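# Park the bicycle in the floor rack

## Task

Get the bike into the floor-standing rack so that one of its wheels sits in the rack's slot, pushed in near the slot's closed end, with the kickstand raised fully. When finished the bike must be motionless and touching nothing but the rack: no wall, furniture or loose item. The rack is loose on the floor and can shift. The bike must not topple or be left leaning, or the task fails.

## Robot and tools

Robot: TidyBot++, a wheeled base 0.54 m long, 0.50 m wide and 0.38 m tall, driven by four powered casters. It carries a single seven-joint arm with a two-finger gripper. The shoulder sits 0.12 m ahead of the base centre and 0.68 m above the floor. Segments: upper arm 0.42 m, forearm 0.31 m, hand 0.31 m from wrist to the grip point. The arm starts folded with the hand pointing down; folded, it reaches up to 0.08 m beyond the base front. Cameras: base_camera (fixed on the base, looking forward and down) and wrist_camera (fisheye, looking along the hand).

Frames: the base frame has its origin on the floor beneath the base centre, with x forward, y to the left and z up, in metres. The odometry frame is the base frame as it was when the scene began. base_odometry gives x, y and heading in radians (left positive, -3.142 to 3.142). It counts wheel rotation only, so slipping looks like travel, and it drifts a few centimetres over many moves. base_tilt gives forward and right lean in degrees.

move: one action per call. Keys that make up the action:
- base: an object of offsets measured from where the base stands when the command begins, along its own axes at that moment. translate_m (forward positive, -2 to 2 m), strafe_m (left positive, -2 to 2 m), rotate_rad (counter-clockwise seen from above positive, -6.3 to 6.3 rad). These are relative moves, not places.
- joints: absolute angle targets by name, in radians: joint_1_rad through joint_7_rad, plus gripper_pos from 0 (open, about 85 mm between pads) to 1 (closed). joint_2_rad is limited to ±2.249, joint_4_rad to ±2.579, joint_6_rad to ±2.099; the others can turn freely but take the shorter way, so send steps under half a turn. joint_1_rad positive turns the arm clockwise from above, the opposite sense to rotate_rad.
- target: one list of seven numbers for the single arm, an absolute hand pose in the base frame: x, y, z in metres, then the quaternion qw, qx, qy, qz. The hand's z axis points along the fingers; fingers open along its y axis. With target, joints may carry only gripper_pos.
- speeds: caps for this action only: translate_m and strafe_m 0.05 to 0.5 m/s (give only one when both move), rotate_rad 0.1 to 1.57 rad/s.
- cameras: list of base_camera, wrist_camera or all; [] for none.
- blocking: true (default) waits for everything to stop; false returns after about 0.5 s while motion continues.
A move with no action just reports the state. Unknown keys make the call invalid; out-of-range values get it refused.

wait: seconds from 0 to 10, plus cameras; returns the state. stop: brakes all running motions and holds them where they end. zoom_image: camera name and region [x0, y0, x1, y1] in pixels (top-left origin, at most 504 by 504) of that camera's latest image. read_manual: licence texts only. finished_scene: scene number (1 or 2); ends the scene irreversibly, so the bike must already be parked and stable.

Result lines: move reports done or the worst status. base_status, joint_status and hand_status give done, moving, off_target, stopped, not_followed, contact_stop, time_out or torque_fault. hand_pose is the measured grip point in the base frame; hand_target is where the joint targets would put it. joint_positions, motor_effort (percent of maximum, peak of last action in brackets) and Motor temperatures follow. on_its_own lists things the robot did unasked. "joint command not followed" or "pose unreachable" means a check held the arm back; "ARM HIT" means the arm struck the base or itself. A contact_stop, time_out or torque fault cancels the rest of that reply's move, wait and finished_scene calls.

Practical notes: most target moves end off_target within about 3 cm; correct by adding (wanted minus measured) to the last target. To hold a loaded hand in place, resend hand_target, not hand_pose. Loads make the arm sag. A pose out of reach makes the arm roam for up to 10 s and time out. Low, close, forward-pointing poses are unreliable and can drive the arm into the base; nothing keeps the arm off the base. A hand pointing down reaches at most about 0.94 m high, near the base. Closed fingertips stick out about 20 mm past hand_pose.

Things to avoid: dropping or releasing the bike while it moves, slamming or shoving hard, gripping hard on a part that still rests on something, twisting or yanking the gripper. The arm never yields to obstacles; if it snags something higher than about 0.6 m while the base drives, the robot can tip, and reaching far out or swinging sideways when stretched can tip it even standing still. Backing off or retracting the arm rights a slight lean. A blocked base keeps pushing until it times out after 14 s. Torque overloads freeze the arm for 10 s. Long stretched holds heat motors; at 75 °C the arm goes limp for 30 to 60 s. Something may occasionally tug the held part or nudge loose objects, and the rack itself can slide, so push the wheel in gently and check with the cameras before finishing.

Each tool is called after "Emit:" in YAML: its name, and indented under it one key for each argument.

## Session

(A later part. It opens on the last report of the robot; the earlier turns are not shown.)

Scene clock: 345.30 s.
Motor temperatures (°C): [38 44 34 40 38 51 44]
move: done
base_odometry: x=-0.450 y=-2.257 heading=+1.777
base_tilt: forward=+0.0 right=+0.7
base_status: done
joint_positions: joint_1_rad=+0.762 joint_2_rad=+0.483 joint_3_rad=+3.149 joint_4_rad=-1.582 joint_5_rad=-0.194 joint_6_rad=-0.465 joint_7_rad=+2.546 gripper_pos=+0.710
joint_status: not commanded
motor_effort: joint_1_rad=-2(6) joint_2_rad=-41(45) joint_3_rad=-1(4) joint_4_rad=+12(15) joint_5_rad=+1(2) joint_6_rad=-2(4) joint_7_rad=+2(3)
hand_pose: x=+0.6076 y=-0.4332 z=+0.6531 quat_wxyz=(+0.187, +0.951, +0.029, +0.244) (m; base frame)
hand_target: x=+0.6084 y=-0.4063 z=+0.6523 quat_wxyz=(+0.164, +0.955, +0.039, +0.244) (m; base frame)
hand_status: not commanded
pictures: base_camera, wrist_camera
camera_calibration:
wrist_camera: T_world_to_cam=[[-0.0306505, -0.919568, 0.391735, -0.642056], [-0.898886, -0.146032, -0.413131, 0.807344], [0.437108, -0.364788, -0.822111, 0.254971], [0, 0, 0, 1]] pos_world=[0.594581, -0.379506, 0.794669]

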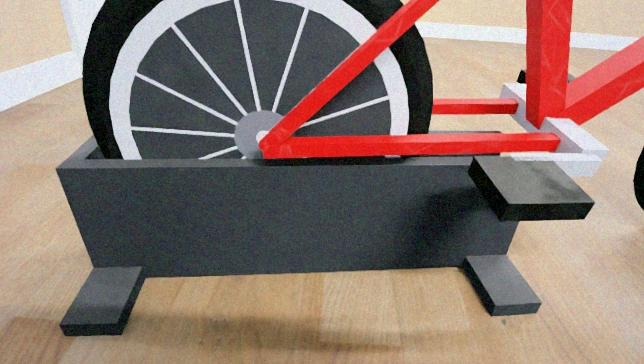

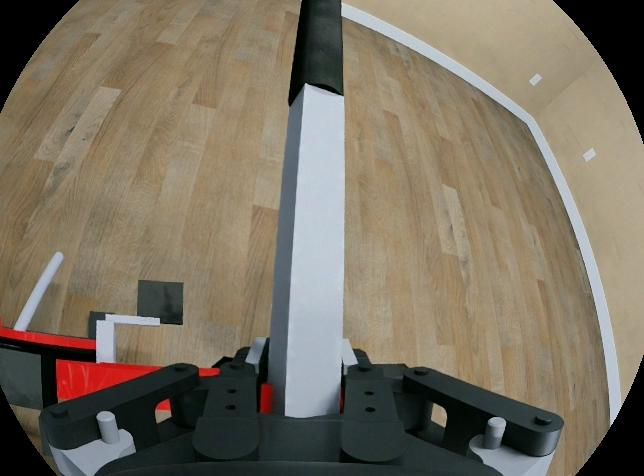

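Emit:
move:
  joints: {"gripper_pos":0.6}

Scene clock: 346.23 s.
Motor temperatures (°C): [38 44 34 40 38 51 44]
move: done
base_odometry: x=-0.450 y=-2.257 heading=+1.777
base_tilt: forward=+0.0 right=+0.6
base_status: not commanded
joint_positions: joint_1_rad=+0.762 joint_2_rad=+0.466 joint_3_rad=+3.149 joint_4_rad=-1.597 joint_5_rad=-0.194 joint_6_rad=-0.480 joint_7_rad=+2.546 gripper_pos=+0.600
joint_status: all done
motor_effort: joint_1_rad=+0(4) joint_2_rad=-34(43) joint_3_rad=+0(4) joint_4_rad=+18(18) joint_5_rad=-2(3) joint_6_rad=+5(5) joint_7_rad=+1(2)
hand_pose: x=+0.6015 y=-0.4258 z=+0.6545 quat_wxyz=(+0.182, +0.953, +0.030, +0.240) (m; base frame)
hand_target: x=+0.6084 y=-0.4063 z=+0.6523 quat_wxyz=(+0.164, +0.955, +0.039, +0.244) (m; base frame)
hand_status: not commanded
pictures: base_camera, wrist_camera
camera_calibration:
wrist_camera: T_world_to_cam=[[-0.0246104, -0.9236, 0.382566, -0.635329], [-0.901903, -0.144564, -0.407029, 0.801986], [0.431238, -0.355054, -0.82944, 0.274027], [0, 0, 0, 1]] pos_world=[0.589507, -0.373557, 0.796776]

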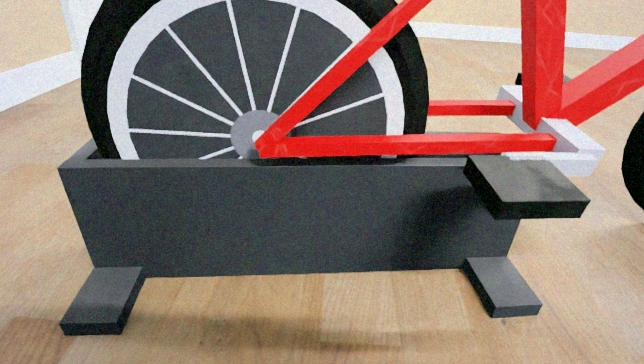

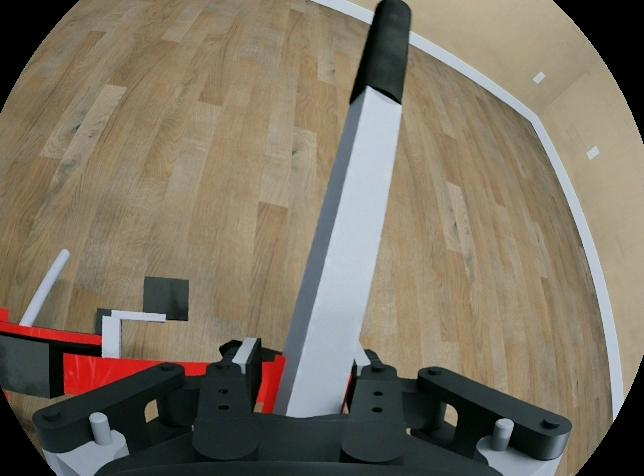

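Emit:
move:
  joints: {"gripper_pos":0.0}

Scene clock: 347.13 s.
Motor temperatures (°C): [38 44 34 40 38 51 44]
move: done
base_odometry: x=-0.450 y=-2.257 heading=+1.777
base_tilt: forward=+0.0 right=+0.7
base_status: not commanded
joint_positions: joint_1_rad=+0.761 joint_2_rad=+0.466 joint_3_rad=+3.149 joint_4_rad=-1.597 joint_5_rad=-0.194 joint_6_rad=-0.480 joint_7_rad=+2.546 gripper_pos=+0.000
joint_status: all done
motor_effort: joint_1_rad=+0(5) joint_2_rad=-34(35) joint_3_rad=-1(4) joint_4_rad=+18(18) joint_5_rad=-2(3) joint_6_rad=+5(5) joint_7_rad=+1(1)
hand_pose: x=+0.6019 y=-0.4253 z=+0.6545 quat_wxyz=(+0.182, +0.953, +0.031, +0.240) (m; base frame)
hand_target: x=+0.6084 y=-0.4063 z=+0.6523 quat_wxyz=(+0.164, +0.955, +0.039, +0.244) (m; base frame)
hand_status: not commanded
pictures: base_camera, wrist_camera
camera_calibration:
wrist_camera: T_world_to_cam=[[-0.0237161, -0.923665, 0.382466, -0.635356], [-0.901752, -0.145401, -0.407064, 0.801984], [0.431602, -0.354544, -0.829469, 0.274027], [0, 0, 0, 1]] pos_world=[0.589852, -0.373093, 0.796758]

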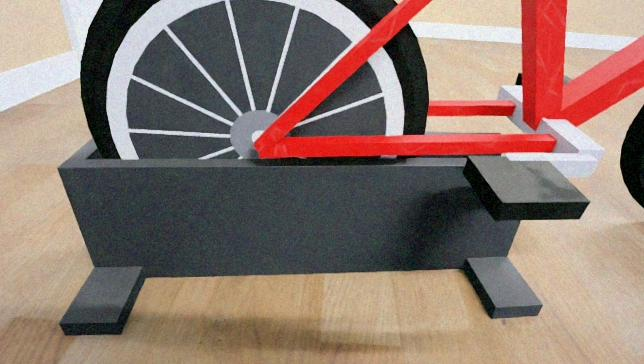

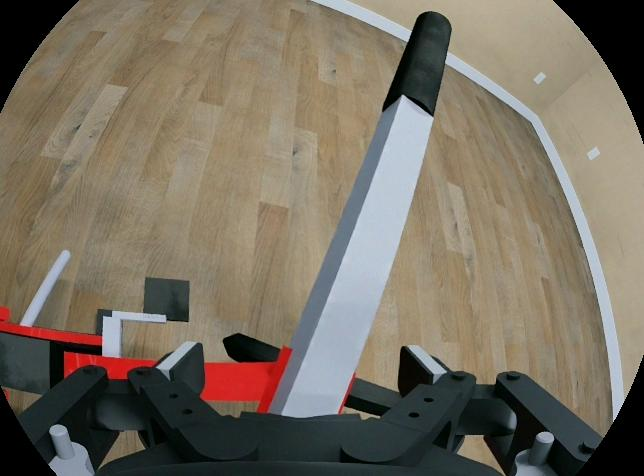

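Emit:
move:
  joints: {"joint_1_rad":0.77,"joint_2_rad":0.31,"joint_4_rad":-1.60,"joint_5_rad":-0.21,"joint_6_rad":-0.656,"joint_7_rad":2.55}

Emit:
move:
  joints: {"joint_1_rad":0.792,"joint_2_rad":0.162,"joint_4_rad":-1.593,"joint_5_rad":-0.186,"joint_6_rad":-0.813,"joint_7_rad":2.525}

Scene clock: 348.93 s.
Motor temperatures (°C): [38 44 34 40 38 51 44]
move: done
base_odometry: x=-0.450 y=-2.257 heading=+1.777
base_tilt: forward=+0.0 right=+0.6
base_status: not commanded
joint_positions: joint_1_rad=+0.761 joint_2_rad=+0.316 joint_3_rad=+3.149 joint_4_rad=-1.597 joint_5_rad=-0.194 joint_6_rad=-0.607 joint_7_rad=+2.546 gripper_pos=+0.000
joint_status: all done
motor_effort: joint_1_rad=+0(1) joint_2_rad=-31(37) joint_3_rad=+0(1) joint_4_rad=+19(19) joint_5_rad=-3(3) joint_6_rad=+5(6) joint_7_rad=+1(1)
hand_pose: x=+0.5823 y=-0.3974 z=+0.7260 quat_wxyz=(+0.184, +0.949, +0.040, +0.254) (m; base frame)
hand_target: x=+0.5757 y=-0.3846 z=+0.7208 quat_wxyz=(+0.162, +0.955, +0.039, +0.246) (m; base frame)
hand_status: not commanded
pictures: base_camera, wrist_camera
camera_calibration:
wrist_camera: T_world_to_cam=[[-0.0130883, -0.92055, 0.390406, -0.648097], [-0.887788, -0.168945, -0.428123, 0.815237], [0.460066, -0.352201, -0.815042, 0.325633], [0, 0, 0, 1]] pos_world=[0.565463, -0.344187, 0.867448]

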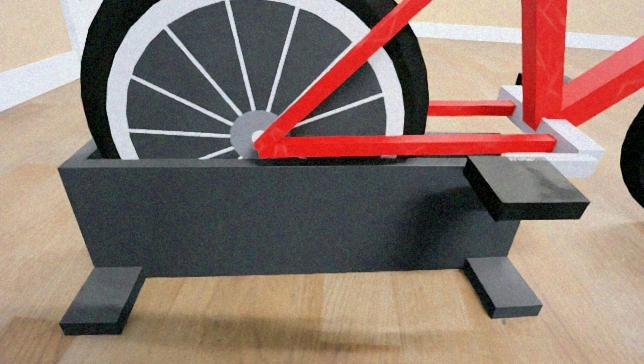

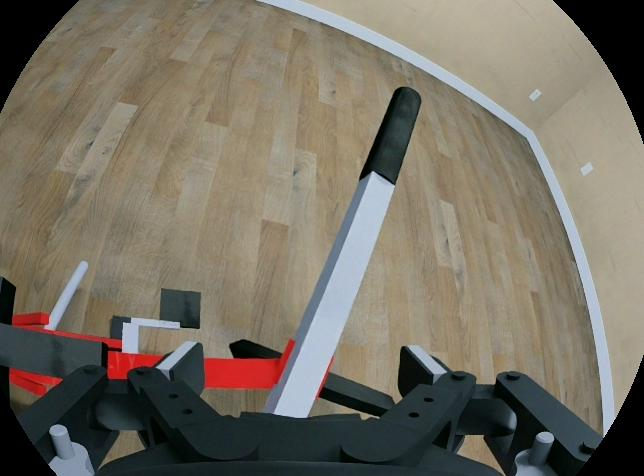

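Scene clock: 350.27 s.
Motor temperatures (°C): [38 44 34 40 38 51 44]
move: done
base_odometry: x=-0.450 y=-2.257 heading=+1.777
base_tilt: forward=+0.0 right=+0.6
base_status: not commanded
joint_positions: joint_1_rad=+0.773 joint_2_rad=+0.169 joint_3_rad=+3.149 joint_4_rad=-1.596 joint_5_rad=-0.194 joint_6_rad=-0.764 joint_7_rad=+2.546 gripper_pos=+0.000
joint_status: all done
motor_effort: joint_1_rad=+0(1) joint_2_rad=-25(33) joint_3_rad=-1(1) joint_4_rad=+20(21) joint_5_rad=-2(3) joint_6_rad=+5(5) joint_7_rad=+1(1)
hand_pose: x=+0.5467 y=-0.3627 z=+0.7853 quat_wxyz=(+0.177, +0.949, +0.046, +0.257) (m; base frame)
hand_target: x=+0.5342 y=-0.3581 z=+0.7819 quat_wxyz=(+0.162, +0.955, +0.036, +0.245) (m; base frame)
hand_status: not commanded
pictures: base_camera, wrist_camera
camera_calibration:
wrist_camera: T_world_to_cam=[[0.00103455, -0.924539, 0.381087, -0.641607], [-0.883776, -0.17916, -0.432253, 0.812293], [0.46791, -0.336348, -0.81727, 0.405718], [0, 0, 0, 1]] pos_world=[0.528709, -0.311197, 0.927205]

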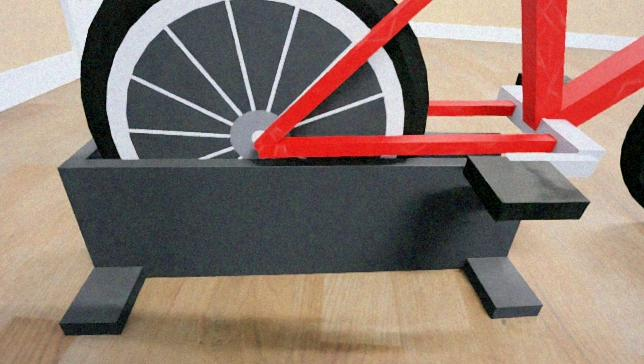

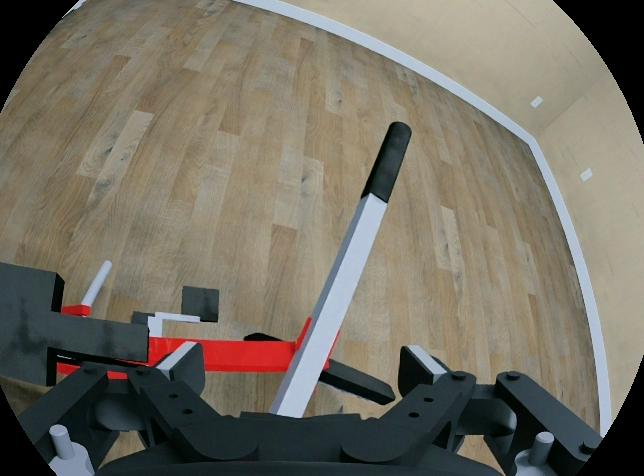

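Emit:
move:
  base: {"translate_m":-0.35}
  speeds: {"translate_m":0.3}

Scene clock: 352.70 s.
Motor temperatures (°C): [38 44 34 40 38 51 44]
move: done
base_odometry: x=-0.378 y=-2.599 heading=+1.777
base_tilt: forward=+0.0 right=+0.6
base_status: done
joint_positions: joint_1_rad=+0.779 joint_2_rad=+0.169 joint_3_rad=+3.148 joint_4_rad=-1.596 joint_5_rad=-0.194 joint_6_rad=-0.767 joint_7_rad=+2.546 gripper_pos=+0.000
joint_status: not commanded
motor_effort: joint_1_rad=+0(2) joint_2_rad=-25(28) joint_3_rad=+0(1) joint_4_rad=+20(20) joint_5_rad=-2(4) joint_6_rad=+5(5) joint_7_rad=+0(1)
hand_pose: x=+0.5440 y=-0.3646 z=+0.7847 quat_wxyz=(+0.177, +0.950, +0.044, +0.255) (m; base frame)
hand_target: x=+0.5342 y=-0.3581 z=+0.7819 quat_wxyz=(+0.162, +0.955, +0.036, +0.245) (m; base frame)
hand_status: not commanded
pictures: base_camera, wrist_camera
camera_calibration:
wrist_camera: T_world_to_cam=[[-0.00317731, -0.925503, 0.378726, -0.639326], [-0.88574, -0.173191, -0.430661, 0.811234], [0.46417, -0.336821, -0.819205, 0.409306], [0, 0, 0, 1]] pos_world=[0.526523, -0.313337, 0.926802]

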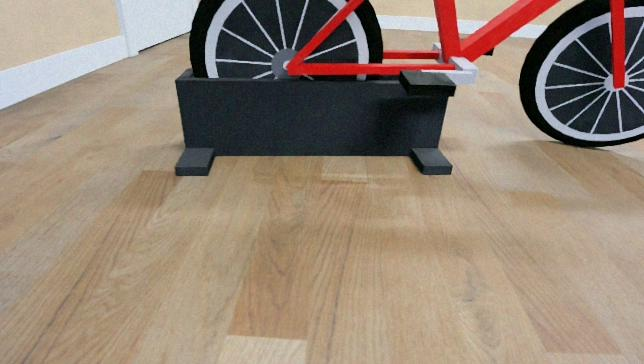

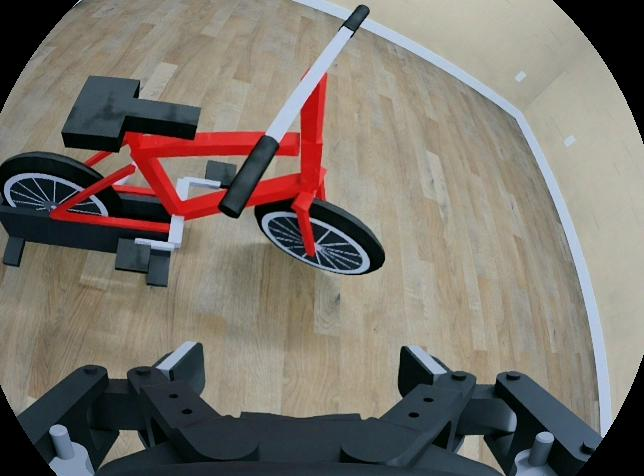

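Emit:
move:
  base: {"strafe_m":-1.4}
  joints: {"joint_1_rad":0.0,"joint_2_rad":-0.3,"joint_3_rad":3.14,"joint_4_rad":-2.3,"joint_5_rad":0.0,"joint_6_rad":-1.1,"joint_7_rad":1.57}

Emit:
move:
  base: {"translate_m":1.75,"rotate_rad":3.14}

Scene clock: 356.97 s.
Motor temperatures (°C): [38 43 34 40 38 51 44]
move: done
base_odometry: x=+0.992 y=-2.312 heading=+1.777
base_tilt: forward=+0.0 right=+0.6
base_status: done
joint_positions: joint_1_rad=+0.019 joint_2_rad=-0.277 joint_3_rad=+3.146 joint_4_rad=-2.288 joint_5_rad=-0.066 joint_6_rad=-1.056 joint_7_rad=+1.614 gripper_pos=+0.000
joint_status: all done
motor_effort: joint_1_rad=+0(2) joint_2_rad=-4(26) joint_3_rad=+1(3) joint_4_rad=+16(21) joint_5_rad=-2(4) joint_6_rad=+1(5) joint_7_rad=+1(2)
hand_pose: x=+0.3122 y=+0.0147 z=+0.6427 quat_wxyz=(-0.029, +0.999, -0.005, +0.038) (m; base frame)
hand_target: x=+0.2934 y=+0.0016 z=+0.6419 quat_wxyz=(+0.000, +1.000, +0.000, +0.021) (m; base frame)
hand_status: not commanded
pictures: base_camera, wrist_camera
camera_calibration:
wrist_camera: T_world_to_cam=[[0.00572031, -0.999227, -0.0388869, 0.0314883], [-0.999337, -0.00431433, -0.0361439, 0.389907], [0.0359482, 0.0390679, -0.99859, 0.77171], [0, 0, 0, 1]] pos_world=[0.361727, 0.00299709, 0.785939]

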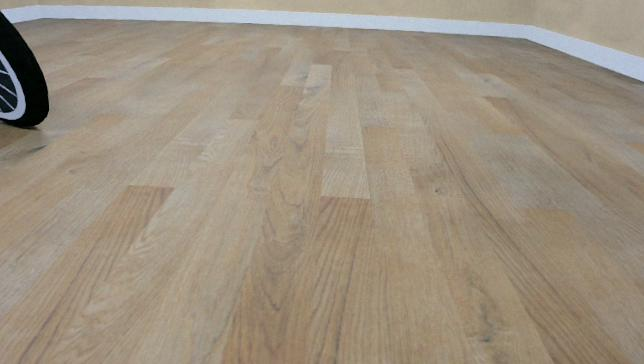

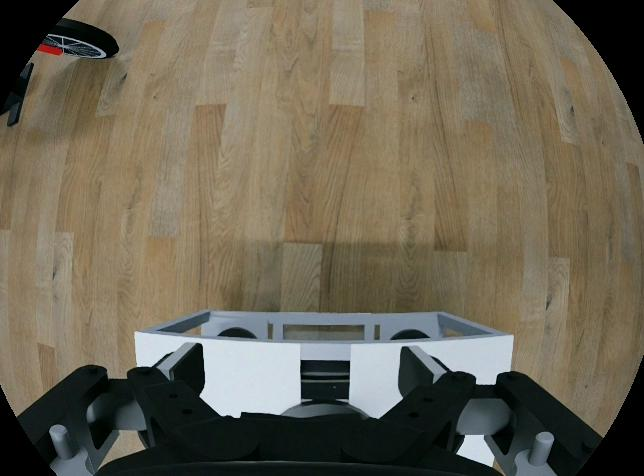

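Scene clock: 362.57 s.
Motor temperatures (°C): [38 43 34 40 38 51 44]
move: done
base_odometry: x=+0.634 y=-0.599 heading=-1.365
base_tilt: forward=+0.0 right=+0.6
base_status: done
joint_positions: joint_1_rad=+0.017 joint_2_rad=-0.286 joint_3_rad=+3.146 joint_4_rad=-2.292 joint_5_rad=-0.064 joint_6_rad=-1.061 joint_7_rad=+1.614 gripper_pos=+0.000
joint_status: not commanded
motor_effort: joint_1_rad=+0(1) joint_2_rad=-4(6) joint_3_rad=+1(1) joint_4_rad=+16(17) joint_5_rad=-2(3) joint_6_rad=+1(2) joint_7_rad=+1(1)
hand_pose: x=+0.3091 y=+0.0149 z=+0.6432 quat_wxyz=(-0.028, +0.999, -0.004, +0.038) (m; base frame)
hand_target: x=+0.2934 y=+0.0016 z=+0.6419 quat_wxyz=(+0.000, +1.000, +0.000, +0.021) (m; base frame)
hand_status: not commanded
pictures: base_camera, wrist_camera
camera_calibration:
wrist_camera: T_world_to_cam=[[0.0084639, -0.99925, -0.0377976, 0.0300984], [-0.999339, -0.00711638, -0.0356441, 0.386577], [0.0353484, 0.0380744, -0.99865, 0.772529], [0, 0, 0, 1]] pos_world=[0.358759, 0.00341325, 0.786403]

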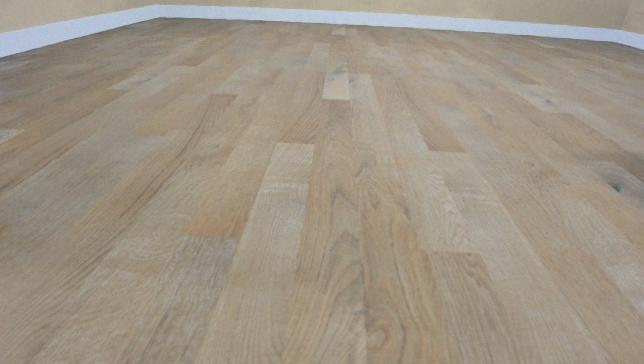

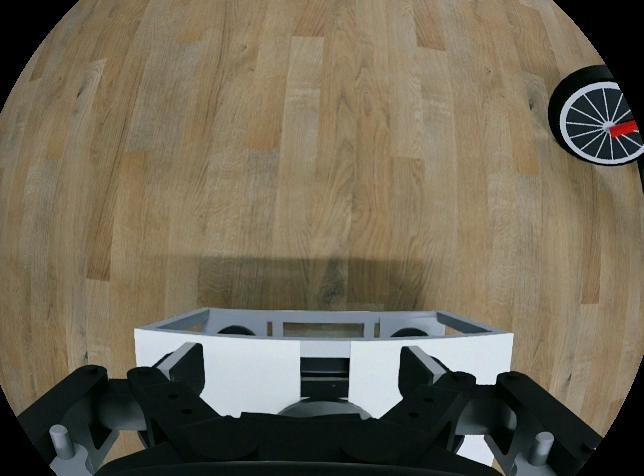

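Emit:
move:
  base: {"strafe_m":-1.05}

Scene clock: 366.13 s.
Motor temperatures (°C): [38 43 34 40 38 51 44]
move: done
base_odometry: x=-0.394 y=-0.814 heading=-1.366
base_tilt: forward=+0.0 right=+0.6
base_status: done
joint_positions: joint_1_rad=+0.017 joint_2_rad=-0.286 joint_3_rad=+3.146 joint_4_rad=-2.292 joint_5_rad=-0.063 joint_6_rad=-1.061 joint_7_rad=+1.614 gripper_pos=+0.000
joint_status: not commanded
motor_effort: joint_1_rad=+0(1) joint_2_rad=-4(5) joint_3_rad=+1(2) joint_4_rad=+16(16) joint_5_rad=-2(3) joint_6_rad=+1(1) joint_7_rad=+1(1)
hand_pose: x=+0.3091 y=+0.0147 z=+0.6431 quat_wxyz=(-0.028, +0.999, -0.003, +0.038) (m; base frame)
hand_target: x=+0.2934 y=+0.0016 z=+0.6419 quat_wxyz=(+0.000, +1.000, +0.000, +0.021) (m; base frame)
hand_status: not commanded
pictures: base_camera, wrist_camera
camera_calibration:
wrist_camera: T_world_to_cam=[[0.00941772, -0.99928, -0.0367634, 0.0289338], [-0.999333, -0.00810794, -0.0356152, 0.386546], [0.0352915, 0.0370743, -0.998689, 0.772576], [0, 0, 0, 1]] pos_world=[0.35875, 0.00340428, 0.786394]

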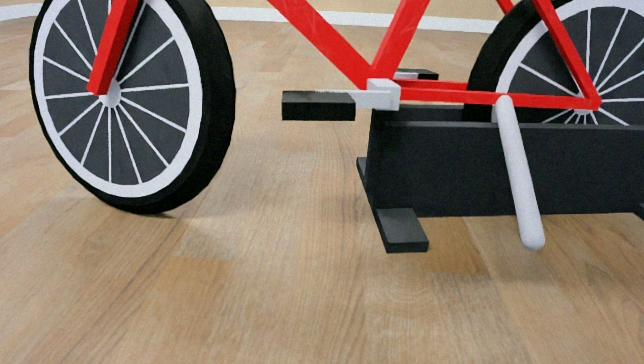

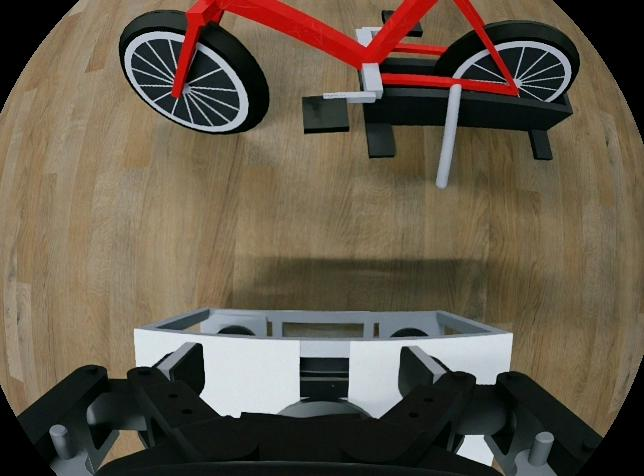

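Emit:
move:
  base: {"strafe_m":-0.3}
  speeds: {"strafe_m":0.2}
  joints: {"gripper_pos":1.0}

Emit:
zoom_image:
  camera: "base_camera"
  region: [260, 40, 560, 290]

Scene clock: 369.60 s.
Motor temperatures (°C): [38 43 34 40 38 51 44]
move: done
base_odometry: x=-0.688 y=-0.874 heading=-1.366
base_tilt: forward=+0.0 right=+0.6
base_status: done
joint_positions: joint_1_rad=+0.017 joint_2_rad=-0.286 joint_3_rad=+3.146 joint_4_rad=-2.292 joint_5_rad=-0.063 joint_6_rad=-1.061 joint_7_rad=+1.614 gripper_pos=+0.999
joint_status: all done
motor_effort: joint_1_rad=+0(1) joint_2_rad=-4(5) joint_3_rad=+0(2) joint_4_rad=+16(16) joint_5_rad=-1(3) joint_6_rad=+1(1) joint_7_rad=+1(1)
hand_pose: x=+0.3091 y=+0.0145 z=+0.6431 quat_wxyz=(-0.027, +0.999, -0.003, +0.038) (m; base frame)
hand_target: x=+0.2934 y=+0.0016 z=+0.6419 quat_wxyz=(+0.000, +1.000, +0.000, +0.021) (m; base frame)
hand_status: not commanded
pictures: base_camera, wrist_camera
camera_calibration:
wrist_camera: T_world_to_cam=[[0.00972422, -0.999299, -0.0361448, 0.0282754], [-0.999331, -0.00843708, -0.0355943, 0.386524], [0.0352644, 0.0364667, -0.998712, 0.772604], [0, 0, 0, 1]] pos_world=[0.358745, 0.00334243, 0.786389]

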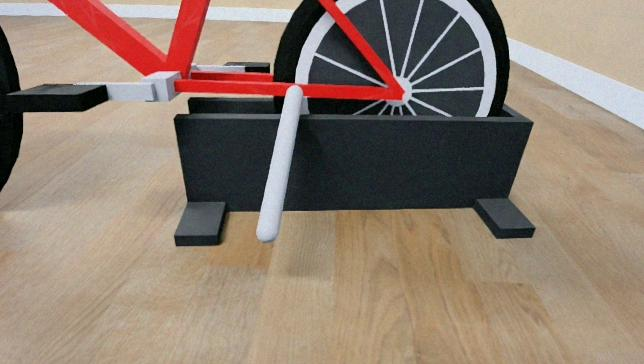

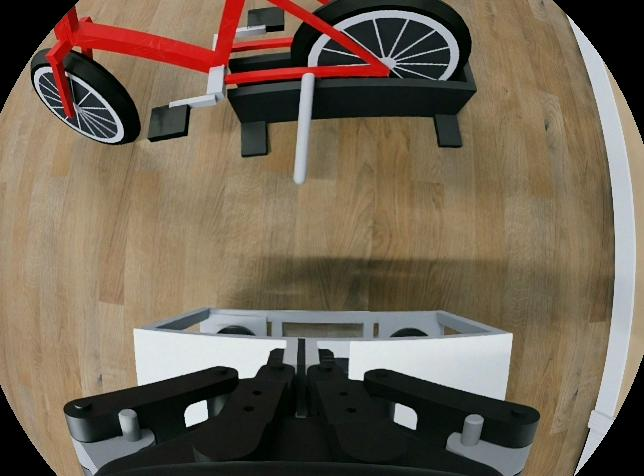

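Scaled by 1.680.

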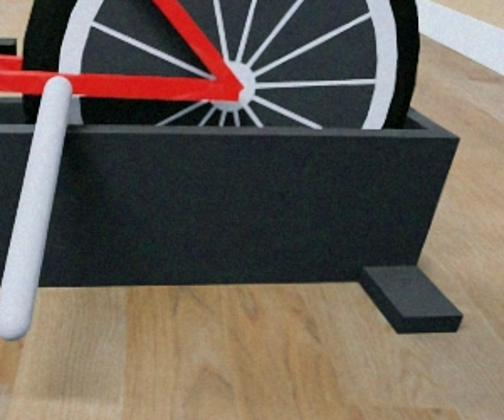

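Emit:
move:
  base: {"translate_m":-0.40,"strafe_m":0.12}
  cameras: ["base_camera"]

Emit:
move:
  joints: {"joint_1_rad":0.0,"joint_2_rad":1.827,"joint_3_rad":3.14,"joint_4_rad":-1.212,"joint_5_rad":0.0,"joint_6_rad":0.945,"joint_7_rad":1.57}

Scene clock: 373.70 s.
Motor temperatures (°C): [38 43 34 40 38 51 44]
move: done
base_odometry: x=-0.652 y=-0.458 heading=-1.366
base_tilt: forward=+0.0 right=+0.6
base_status: done
joint_positions: joint_1_rad=+0.017 joint_2_rad=-0.291 joint_3_rad=+3.146 joint_4_rad=-2.294 joint_5_rad=-0.063 joint_6_rad=-1.064 joint_7_rad=+1.614 gripper_pos=+0.999
joint_status: not commanded
motor_effort: joint_1_rad=+0(1) joint_2_rad=-4(7) joint_3_rad=+0(1) joint_4_rad=+16(17) joint_5_rad=-1(3) joint_6_rad=+1(2) joint_7_rad=+1(1)
hand_pose: x=+0.3074 y=+0.0146 z=+0.6432 quat_wxyz=(-0.027, +0.999, -0.003, +0.038) (m; base frame)
hand_target: x=+0.2934 y=+0.0016 z=+0.6419 quat_wxyz=(+0.000, +1.000, +0.000, +0.021) (m; base frame)
hand_status: not commanded
pictures: base_camera

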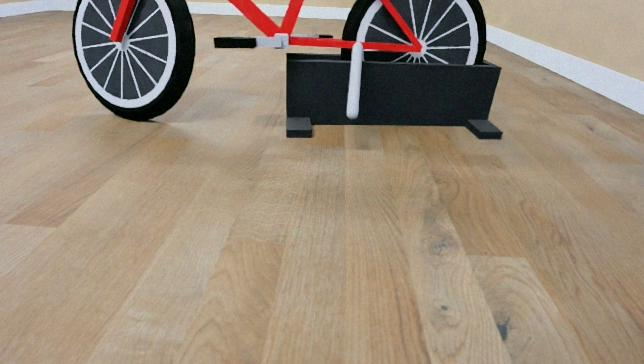

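Scene clock: 377.30 s.
Motor temperatures (°C): [38 43 34 40 38 51 44]
move: done
base_odometry: x=-0.652 y=-0.458 heading=-1.366
base_tilt: forward=+0.0 right=+0.6
base_status: not commanded
joint_positions: joint_1_rad=+0.017 joint_2_rad=+1.810 joint_3_rad=+3.146 joint_4_rad=-1.224 joint_5_rad=-0.063 joint_6_rad=+0.906 joint_7_rad=+1.614 gripper_pos=+0.999
joint_status: all done
motor_effort: joint_1_rad=+0(1) joint_2_rad=-43(50) joint_3_rad=-1(2) joint_4_rad=+7(17) joint_5_rad=-1(3) joint_6_rad=+8(8) joint_7_rad=+1(1)
hand_pose: x=+0.8253 y=-0.0274 z=+0.1054 quat_wxyz=(+0.028, +0.874, -0.016, +0.485) (m; base frame)
hand_target: x=+0.8279 y=+0.0020 z=+0.1069 quat_wxyz=(-0.001, +0.866, -0.001, +0.500) (m; base frame)
hand_status: not commanded
pictures: base_camera, wrist_camera
camera_calibration:
wrist_camera: T_world_to_cam=[[-0.061969, -0.996504, 0.0560274, 0.011471], [-0.564324, -0.0113182, -0.825476, 0.607024], [0.823224, -0.0827715, -0.56165, -0.480752], [0, 0, 0, 1]] pos_world=[0.739036, -0.0214913, 0.230426]

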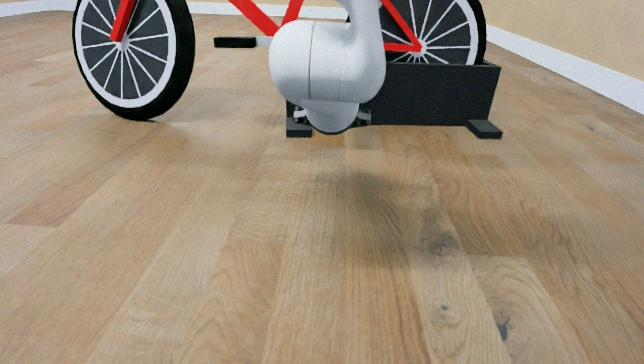

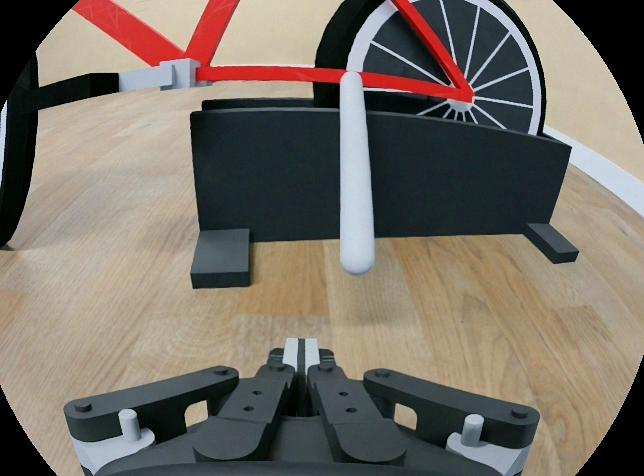

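Emit:
move:
  base: {"strafe_m":0.035}
  speeds: {"strafe_m":0.2}
  joints: {"joint_5_rad":0.05}
  cameras: []

Emit:
move:
  base: {"translate_m":0.12}
  speeds: {"translate_m":0.15}

Scene clock: 378.33 s.
Motor temperatures (°C): [38 43 34 40 38 51 44]
move: done
base_odometry: x=-0.617 y=-0.451 heading=-1.366
base_tilt: forward=+0.0 right=+0.6
base_status: done
joint_positions: joint_1_rad=-0.002 joint_2_rad=+1.810 joint_3_rad=+3.145 joint_4_rad=-1.223 joint_5_rad=-0.007 joint_6_rad=+0.908 joint_7_rad=+1.614 gripper_pos=+0.999
joint_status: all done
motor_effort: joint_1_rad=+0(5) joint_2_rad=-44(44) joint_3_rad=-1(3) joint_4_rad=+6(7) joint_5_rad=-1(3) joint_6_rad=+7(8) joint_7_rad=+1(1)
hand_pose: x=+0.8267 y=-0.0006 z=+0.1061 quat_wxyz=(+0.013, +0.873, +0.018, +0.487) (m; base frame)
hand_target: x=+0.8275 y=+0.0146 z=+0.1069 quat_wxyz=(-0.011, +0.866, +0.022, +0.500) (m; base frame)
hand_status: not commanded
pictures: none
No camera images: "cameras" was empty.

Scene clock: 379.77 s.
Motor temperatures (°C): [38 43 34 40 38 51 44]
move: done
base_odometry: x=-0.593 y=-0.568 heading=-1.365
base_tilt: forward=+0.0 right=+0.6
base_status: done
joint_positions: joint_1_rad=-0.002 joint_2_rad=+1.812 joint_3_rad=+3.145 joint_4_rad=-1.216 joint_5_rad=-0.007 joint_6_rad=+0.911 joint_7_rad=+1.614 gripper_pos=+0.999
joint_status: not commanded
motor_effort: joint_1_rad=+0(1) joint_2_rad=-43(46) joint_3_rad=-1(1) joint_4_rad=+7(8) joint_5_rad=-1(2) joint_6_rad=+7(8) joint_7_rad=+0(1)
hand_pose: x=+0.8289 y=-0.0006 z=+0.1069 quat_wxyz=(+0.013, +0.872, +0.018, +0.490) (m; base frame)
hand_target: x=+0.8275 y=+0.0146 z=+0.1069 quat_wxyz=(-0.011, +0.866, +0.022, +0.500) (m; base frame)
hand_status: not commanded
pictures: base_camera, wrist_camera
camera_calibration:
wrist_camera: T_world_to_cam=[[0.0110662, -0.998028, 0.0617813, -0.0228671], [-0.554281, -0.0575466, -0.830338, 0.602845], [0.832256, -0.0250555, -0.553825, -0.488934], [0, 0, 0, 1]] pos_world=[0.741317, -0.000380864, 0.231193]

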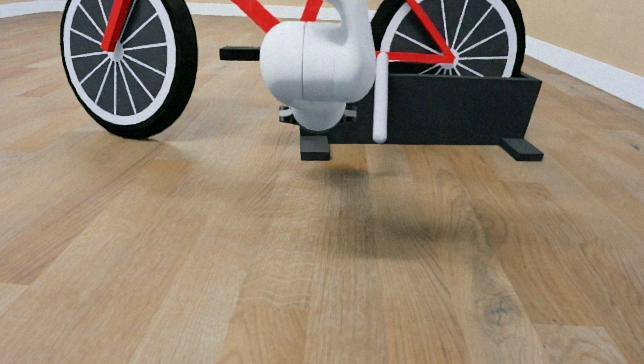

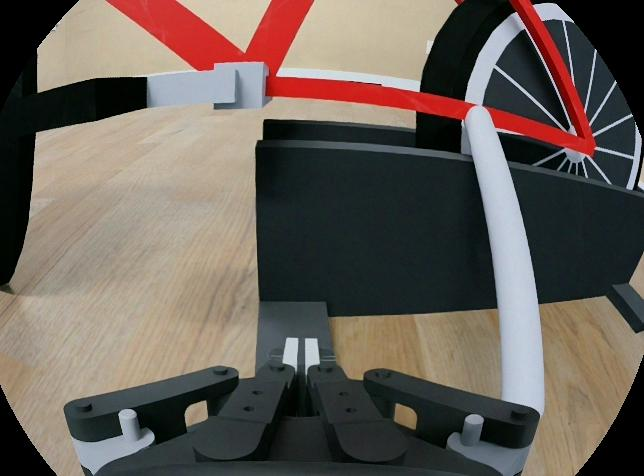

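Emit:
move:
  base: {"translate_m":0.03}
  speeds: {"translate_m":0.15}
  cameras: []

Emit:
move:
  base: {"strafe_m":-0.09}
  speeds: {"strafe_m":0.08}

Scene clock: 380.80 s.
Motor temperatures (°C): [38 43 34 40 38 51 44]
move: done
base_odometry: x=-0.586 y=-0.598 heading=-1.365
base_tilt: forward=+0.0 right=+0.6
base_status: done
joint_positions: joint_1_rad=-0.002 joint_2_rad=+1.814 joint_3_rad=+3.145 joint_4_rad=-1.211 joint_5_rad=-0.007 joint_6_rad=+0.912 joint_7_rad=+1.614 gripper_pos=+0.999
joint_status: not commanded
motor_effort: joint_1_rad=+0(1) joint_2_rad=-44(46) joint_3_rad=-1(1) joint_4_rad=+7(8) joint_5_rad=-1(2) joint_6_rad=+8(8) joint_7_rad=+1(1)
hand_pose: x=+0.8305 y=-0.0006 z=+0.1074 quat_wxyz=(+0.013, +0.870, +0.018, +0.492) (m; base frame)
hand_target: x=+0.8275 y=+0.0146 z=+0.1069 quat_wxyz=(-0.011, +0.866, +0.022, +0.500) (m; base frame)
hand_status: not commanded
pictures: none
No camera images: "cameras" was empty.

Scene clock: 382.43 s.
Motor temperatures (°C): [38 43 34 40 38 51 44]
move: done
base_odometry: x=-0.674 y=-0.617 heading=-1.365
base_tilt: forward=+0.0 right=+0.6
base_status: done
joint_positions: joint_1_rad=-0.006 joint_2_rad=+1.814 joint_3_rad=+3.141 joint_4_rad=-1.211 joint_5_rad=+0.001 joint_6_rad=+0.919 joint_7_rad=+1.614 gripper_pos=+0.999
joint_status: not commanded
motor_effort: joint_1_rad=+1(5) joint_2_rad=-41(44) joint_3_rad=-1(2) joint_4_rad=+6(8) joint_5_rad=-2(4) joint_6_rad=+6(8) joint_7_rad=+0(1)
hand_pose: x=+0.8314 y=+0.0063 z=+0.1092 quat_wxyz=(+0.009, +0.869, +0.022, +0.495) (m; base frame)
hand_target: x=+0.8275 y=+0.0146 z=+0.1069 quat_wxyz=(-0.011, +0.866, +0.022, +0.500) (m; base frame)
hand_status: not commanded
pictures: base_camera, wrist_camera
camera_calibration:
wrist_camera: T_world_to_cam=[[0.0219324, -0.998023, 0.0589037, -0.0248808], [-0.544292, -0.0613407, -0.83665, 0.598903], [0.838609, -0.013711, -0.544561, -0.495968], [0, 0, 0, 1]] pos_world=[0.742447, 0.00510528, 0.232453]

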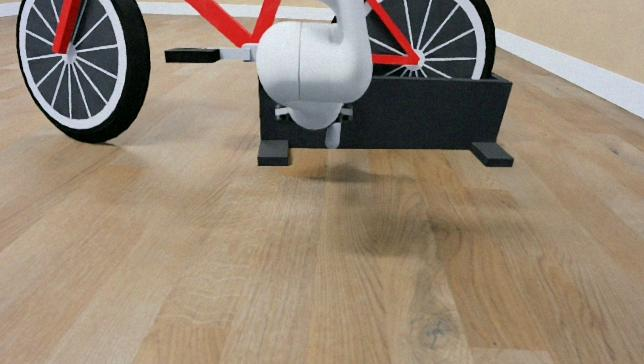

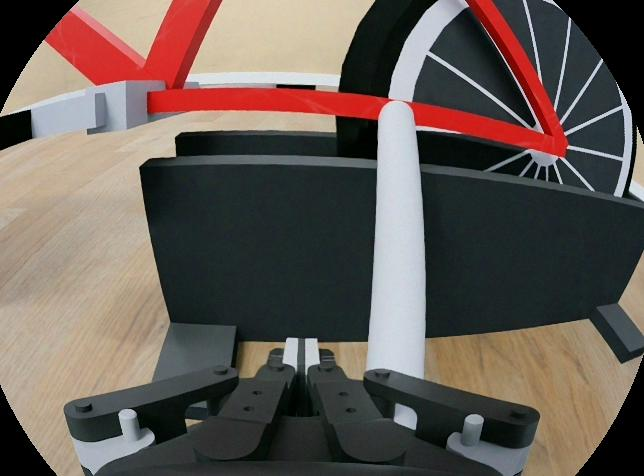

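Emit:
move:
  base: {"translate_m":-0.02,"strafe_m":0.01}
  speeds: {"translate_m":0.1}
  cameras: []

Emit:
move:
  base: {"strafe_m":-0.05}
  speeds: {"strafe_m":0.08}

Scene clock: 391.73 s.
Motor temperatures (°C): [38 43 34 40 38 51 44]
move: done
base_odometry: x=-0.669 y=-0.595 heading=-1.365
base_tilt: forward=+0.0 right=+0.6
base_status: done
joint_positions: joint_1_rad=-0.005 joint_2_rad=+1.816 joint_3_rad=+3.141 joint_4_rad=-1.212 joint_5_rad=+0.001 joint_6_rad=+0.919 joint_7_rad=+1.614 gripper_pos=+0.999
joint_status: not commanded
motor_effort: joint_1_rad=+0(2) joint_2_rad=-44(46) joint_3_rad=-1(2) joint_4_rad=+7(8) joint_5_rad=-2(2) joint_6_rad=+7(8) joint_7_rad=+1(1)
hand_pose: x=+0.8301 y=+0.0054 z=+0.1077 quat_wxyz=(+0.009, +0.869, +0.021, +0.494) (m; base frame)
hand_target: x=+0.8275 y=+0.0146 z=+0.1069 quat_wxyz=(-0.011, +0.866, +0.022, +0.500) (m; base frame)
hand_status: not commanded
pictures: none
No camera images: "cameras" was empty.

Scene clock: 392.87 s.
Motor temperatures (°C): [38 43 34 40 38 51 44]
move: done
base_odometry: x=-0.718 y=-0.605 heading=-1.365
base_tilt: forward=+0.0 right=+0.6
base_status: done
joint_positions: joint_1_rad=-0.031 joint_2_rad=+1.816 joint_3_rad=+3.130 joint_4_rad=-1.212 joint_5_rad=+0.022 joint_6_rad=+0.919 joint_7_rad=+1.613 gripper_pos=+0.999
joint_status: not commanded
motor_effort: joint_1_rad=+7(9) joint_2_rad=-43(46) joint_3_rad=+3(4) joint_4_rad=+6(8) joint_5_rad=-5(7) joint_6_rad=+7(9) joint_7_rad=+1(1)
hand_pose: x=+0.8294 y=+0.0338 z=+0.1079 quat_wxyz=(-0.006, +0.869, +0.038, +0.494) (m; base frame)
hand_target: x=+0.8275 y=+0.0146 z=+0.1069 quat_wxyz=(-0.011, +0.866, +0.022, +0.500) (m; base frame)
hand_status: not commanded
pictures: base_camera, wrist_camera
camera_calibration:
wrist_camera: T_world_to_cam=[[0.0649303, -0.996673, 0.0492564, -0.0319456], [-0.543422, -0.0767155, -0.835947, 0.598138], [0.836945, 0.0275113, -0.546595, -0.494353], [0, 0, 0, 1]] pos_world=[0.740862, 0.0276475, 0.231375]

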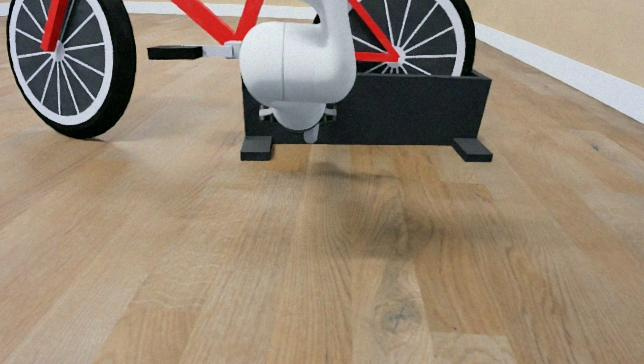

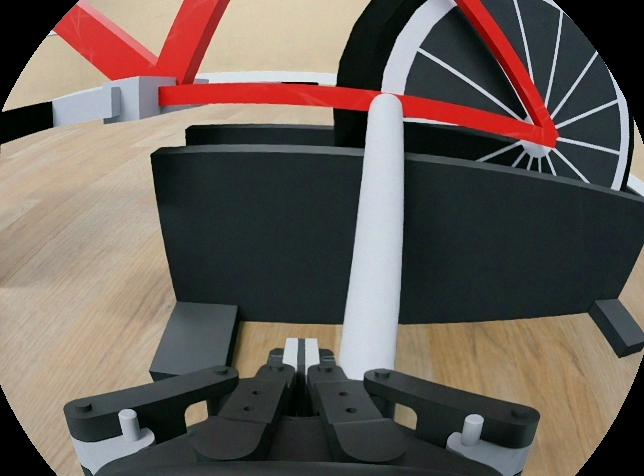

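Emit:
move:
  base: {"strafe_m":-0.04}
  speeds: {"strafe_m":0.08}

Scene clock: 394.03 s.
Motor temperatures (°C): [38 43 34 40 38 51 44]
move: done
base_odometry: x=-0.757 y=-0.613 heading=-1.365
base_tilt: forward=+0.0 right=+0.6
base_status: done
joint_positions: joint_1_rad=-0.063 joint_2_rad=+1.816 joint_3_rad=+3.113 joint_4_rad=-1.211 joint_5_rad=+0.044 joint_6_rad=+0.919 joint_7_rad=+1.613 gripper_pos=+0.999
joint_status: not commanded
motor_effort: joint_1_rad=+12(15) joint_2_rad=-42(43) joint_3_rad=+5(7) joint_4_rad=+6(7) joint_5_rad=-8(10) joint_6_rad=+6(8) joint_7_rad=+0(1)
hand_pose: x=+0.8277 y=+0.0679 z=+0.1089 quat_wxyz=(-0.024, +0.867, +0.056, +0.494) (m; base frame)
hand_target: x=+0.8275 y=+0.0146 z=+0.1069 quat_wxyz=(-0.011, +0.866, +0.022, +0.500) (m; base frame)
hand_status: not commanded
pictures: base_camera, wrist_camera
camera_calibration:
wrist_camera: T_world_to_cam=[[0.113683, -0.992881, 0.0355507, -0.0369737], [-0.538409, -0.0916406, -0.837686, 0.597706], [0.83498, 0.0760898, -0.544994, -0.495249], [0, 0, 0, 1]] pos_world=[0.739537, 0.0557471, 0.232097]

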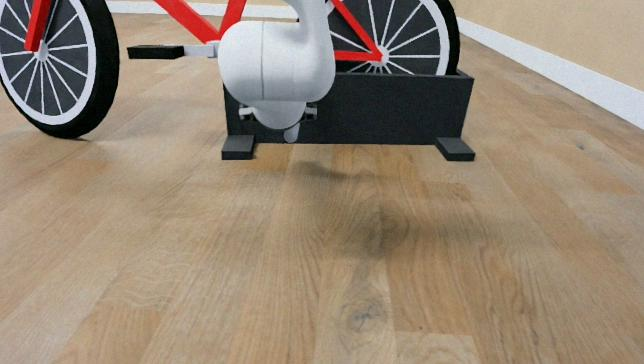

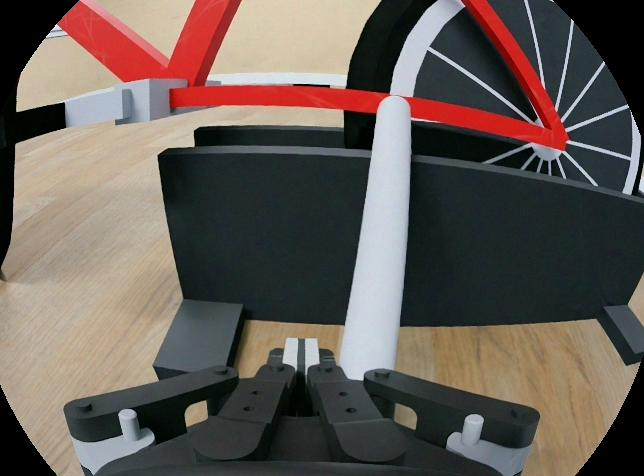

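Emit:
move:
  base: {"strafe_m":-0.04}
  speeds: {"strafe_m":0.08}

Scene clock: 395.27 s.
Motor temperatures (°C): [38 43 34 40 38 51 44]
move: done
base_odometry: x=-0.796 y=-0.621 heading=-1.365
base_tilt: forward=+0.0 right=+0.6
base_status: done
joint_positions: joint_1_rad=-0.078 joint_2_rad=+1.816 joint_3_rad=+3.107 joint_4_rad=-1.213 joint_5_rad=+0.052 joint_6_rad=+0.921 joint_7_rad=+1.612 gripper_pos=+0.999
joint_status: not commanded
motor_effort: joint_1_rad=+15(17) joint_2_rad=-42(45) joint_3_rad=+6(8) joint_4_rad=+8(9) joint_5_rad=-10(11) joint_6_rad=+6(8) joint_7_rad=+1(1)
hand_pose: x=+0.8253 y=+0.0824 z=+0.1088 quat_wxyz=(-0.032, +0.867, +0.064, +0.494) (m; base frame)
hand_target: x=+0.8275 y=+0.0146 z=+0.1069 quat_wxyz=(-0.011, +0.866, +0.022, +0.500) (m; base frame)
hand_status: not commanded
pictures: base_camera, wrist_camera
camera_calibration:
wrist_camera: T_world_to_cam=[[0.134154, -0.990499, 0.0302326, -0.0388541], [-0.537123, -0.0983187, -0.837754, 0.597167], [0.832767, 0.0961493, -0.54521, -0.494193], [0, 0, 0, 1]] pos_world=[0.737512, 0.0677441, 0.232016]

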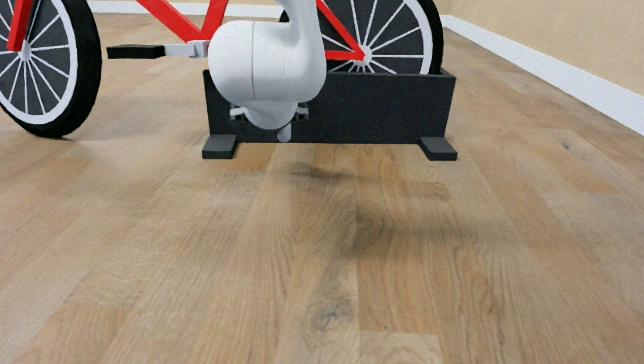

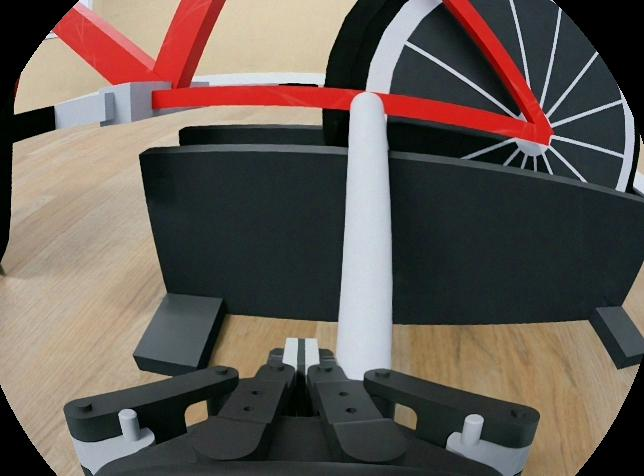

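Emit:
move:
  base: {"strafe_m":-0.03}
  speeds: {"strafe_m":0.08}

Scene clock: 396.30 s.
Motor temperatures (°C): [38 43 34 40 38 51 44]
move: done
base_odometry: x=-0.826 y=-0.627 heading=-1.365
base_tilt: forward=+0.0 right=+0.6
base_status: done
joint_positions: joint_1_rad=-0.082 joint_2_rad=+1.816 joint_3_rad=+3.106 joint_4_rad=-1.213 joint_5_rad=+0.052 joint_6_rad=+0.924 joint_7_rad=+1.612 gripper_pos=+0.999
joint_status: not commanded
motor_effort: joint_1_rad=+14(18) joint_2_rad=-41(42) joint_3_rad=+6(8) joint_4_rad=+6(7) joint_5_rad=-10(11) joint_6_rad=+6(7) joint_7_rad=+0(1)
hand_pose: x=+0.8257 y=+0.0863 z=+0.1099 quat_wxyz=(-0.033, +0.866, +0.065, +0.495) (m; base frame)
hand_target: x=+0.8275 y=+0.0146 z=+0.1069 quat_wxyz=(-0.011, +0.866, +0.022, +0.500) (m; base frame)
hand_status: not commanded
pictures: base_camera, wrist_camera
camera_calibration:
wrist_camera: T_world_to_cam=[[0.138205, -0.989983, 0.0288784, -0.0383411], [-0.533625, -0.0989963, -0.839907, 0.596074], [0.834352, 0.100669, -0.541961, -0.496327], [0, 0, 0, 1]] pos_world=[0.737491, 0.0710169, 0.232764]

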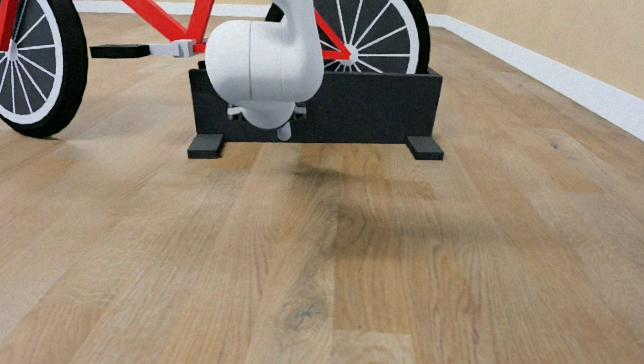

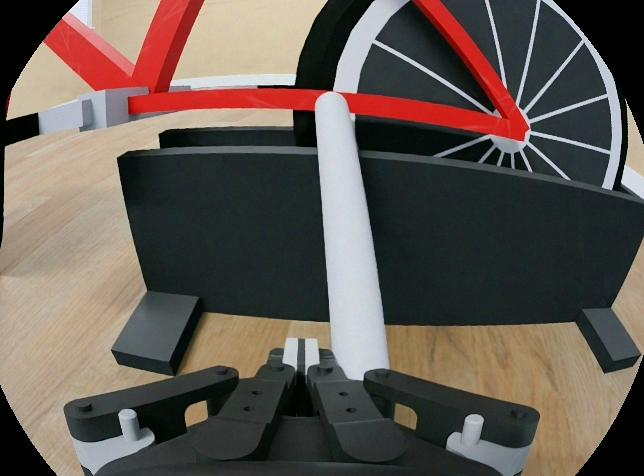

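Emit:
move:
  base: {"strafe_m":-0.03}
  speeds: {"strafe_m":0.08}

Scene clock: 397.40 s.
Motor temperatures (°C): [38 43 34 40 38 51 44]
move: done
base_odometry: x=-0.855 y=-0.633 heading=-1.365
base_tilt: forward=+0.0 right=+0.6
base_status: done
joint_positions: joint_1_rad=-0.066 joint_2_rad=+1.816 joint_3_rad=+3.105 joint_4_rad=-1.210 joint_5_rad=+0.052 joint_6_rad=+0.925 joint_7_rad=+1.612 gripper_pos=+0.999
joint_status: not commanded
motor_effort: joint_1_rad=+10(18) joint_2_rad=-43(43) joint_3_rad=+3(8) joint_4_rad=+7(7) joint_5_rad=-7(11) joint_6_rad=+7(7) joint_7_rad=+1(1)
hand_pose: x=+0.8284 y=+0.0754 z=+0.1109 quat_wxyz=(-0.030, +0.865, +0.058, +0.497) (m; base frame)
hand_target: x=+0.8275 y=+0.0146 z=+0.1069 quat_wxyz=(-0.011, +0.866, +0.022, +0.500) (m; base frame)
hand_status: not commanded
pictures: base_camera, wrist_camera
camera_calibration:
wrist_camera: T_world_to_cam=[[0.122686, -0.992028, 0.0287997, -0.0364702], [-0.532152, -0.0902515, -0.841824, 0.595653], [0.837712, 0.0879543, -0.538983, -0.499053], [0, 0, 0, 1]] pos_world=[0.739515, 0.0614729, 0.233505]

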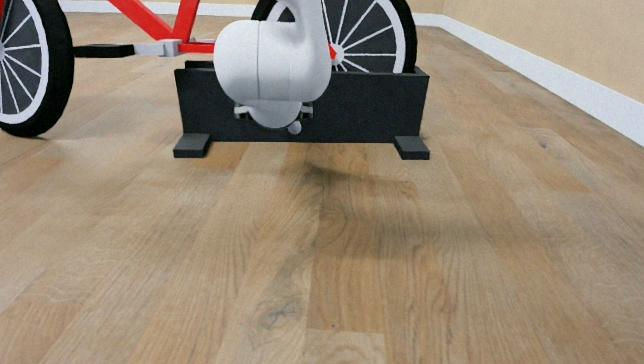

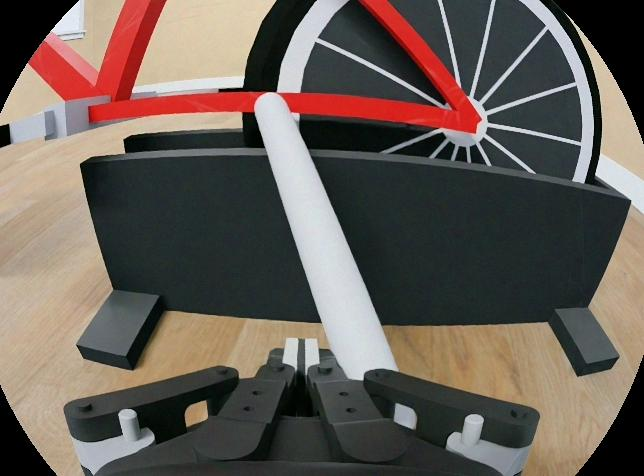

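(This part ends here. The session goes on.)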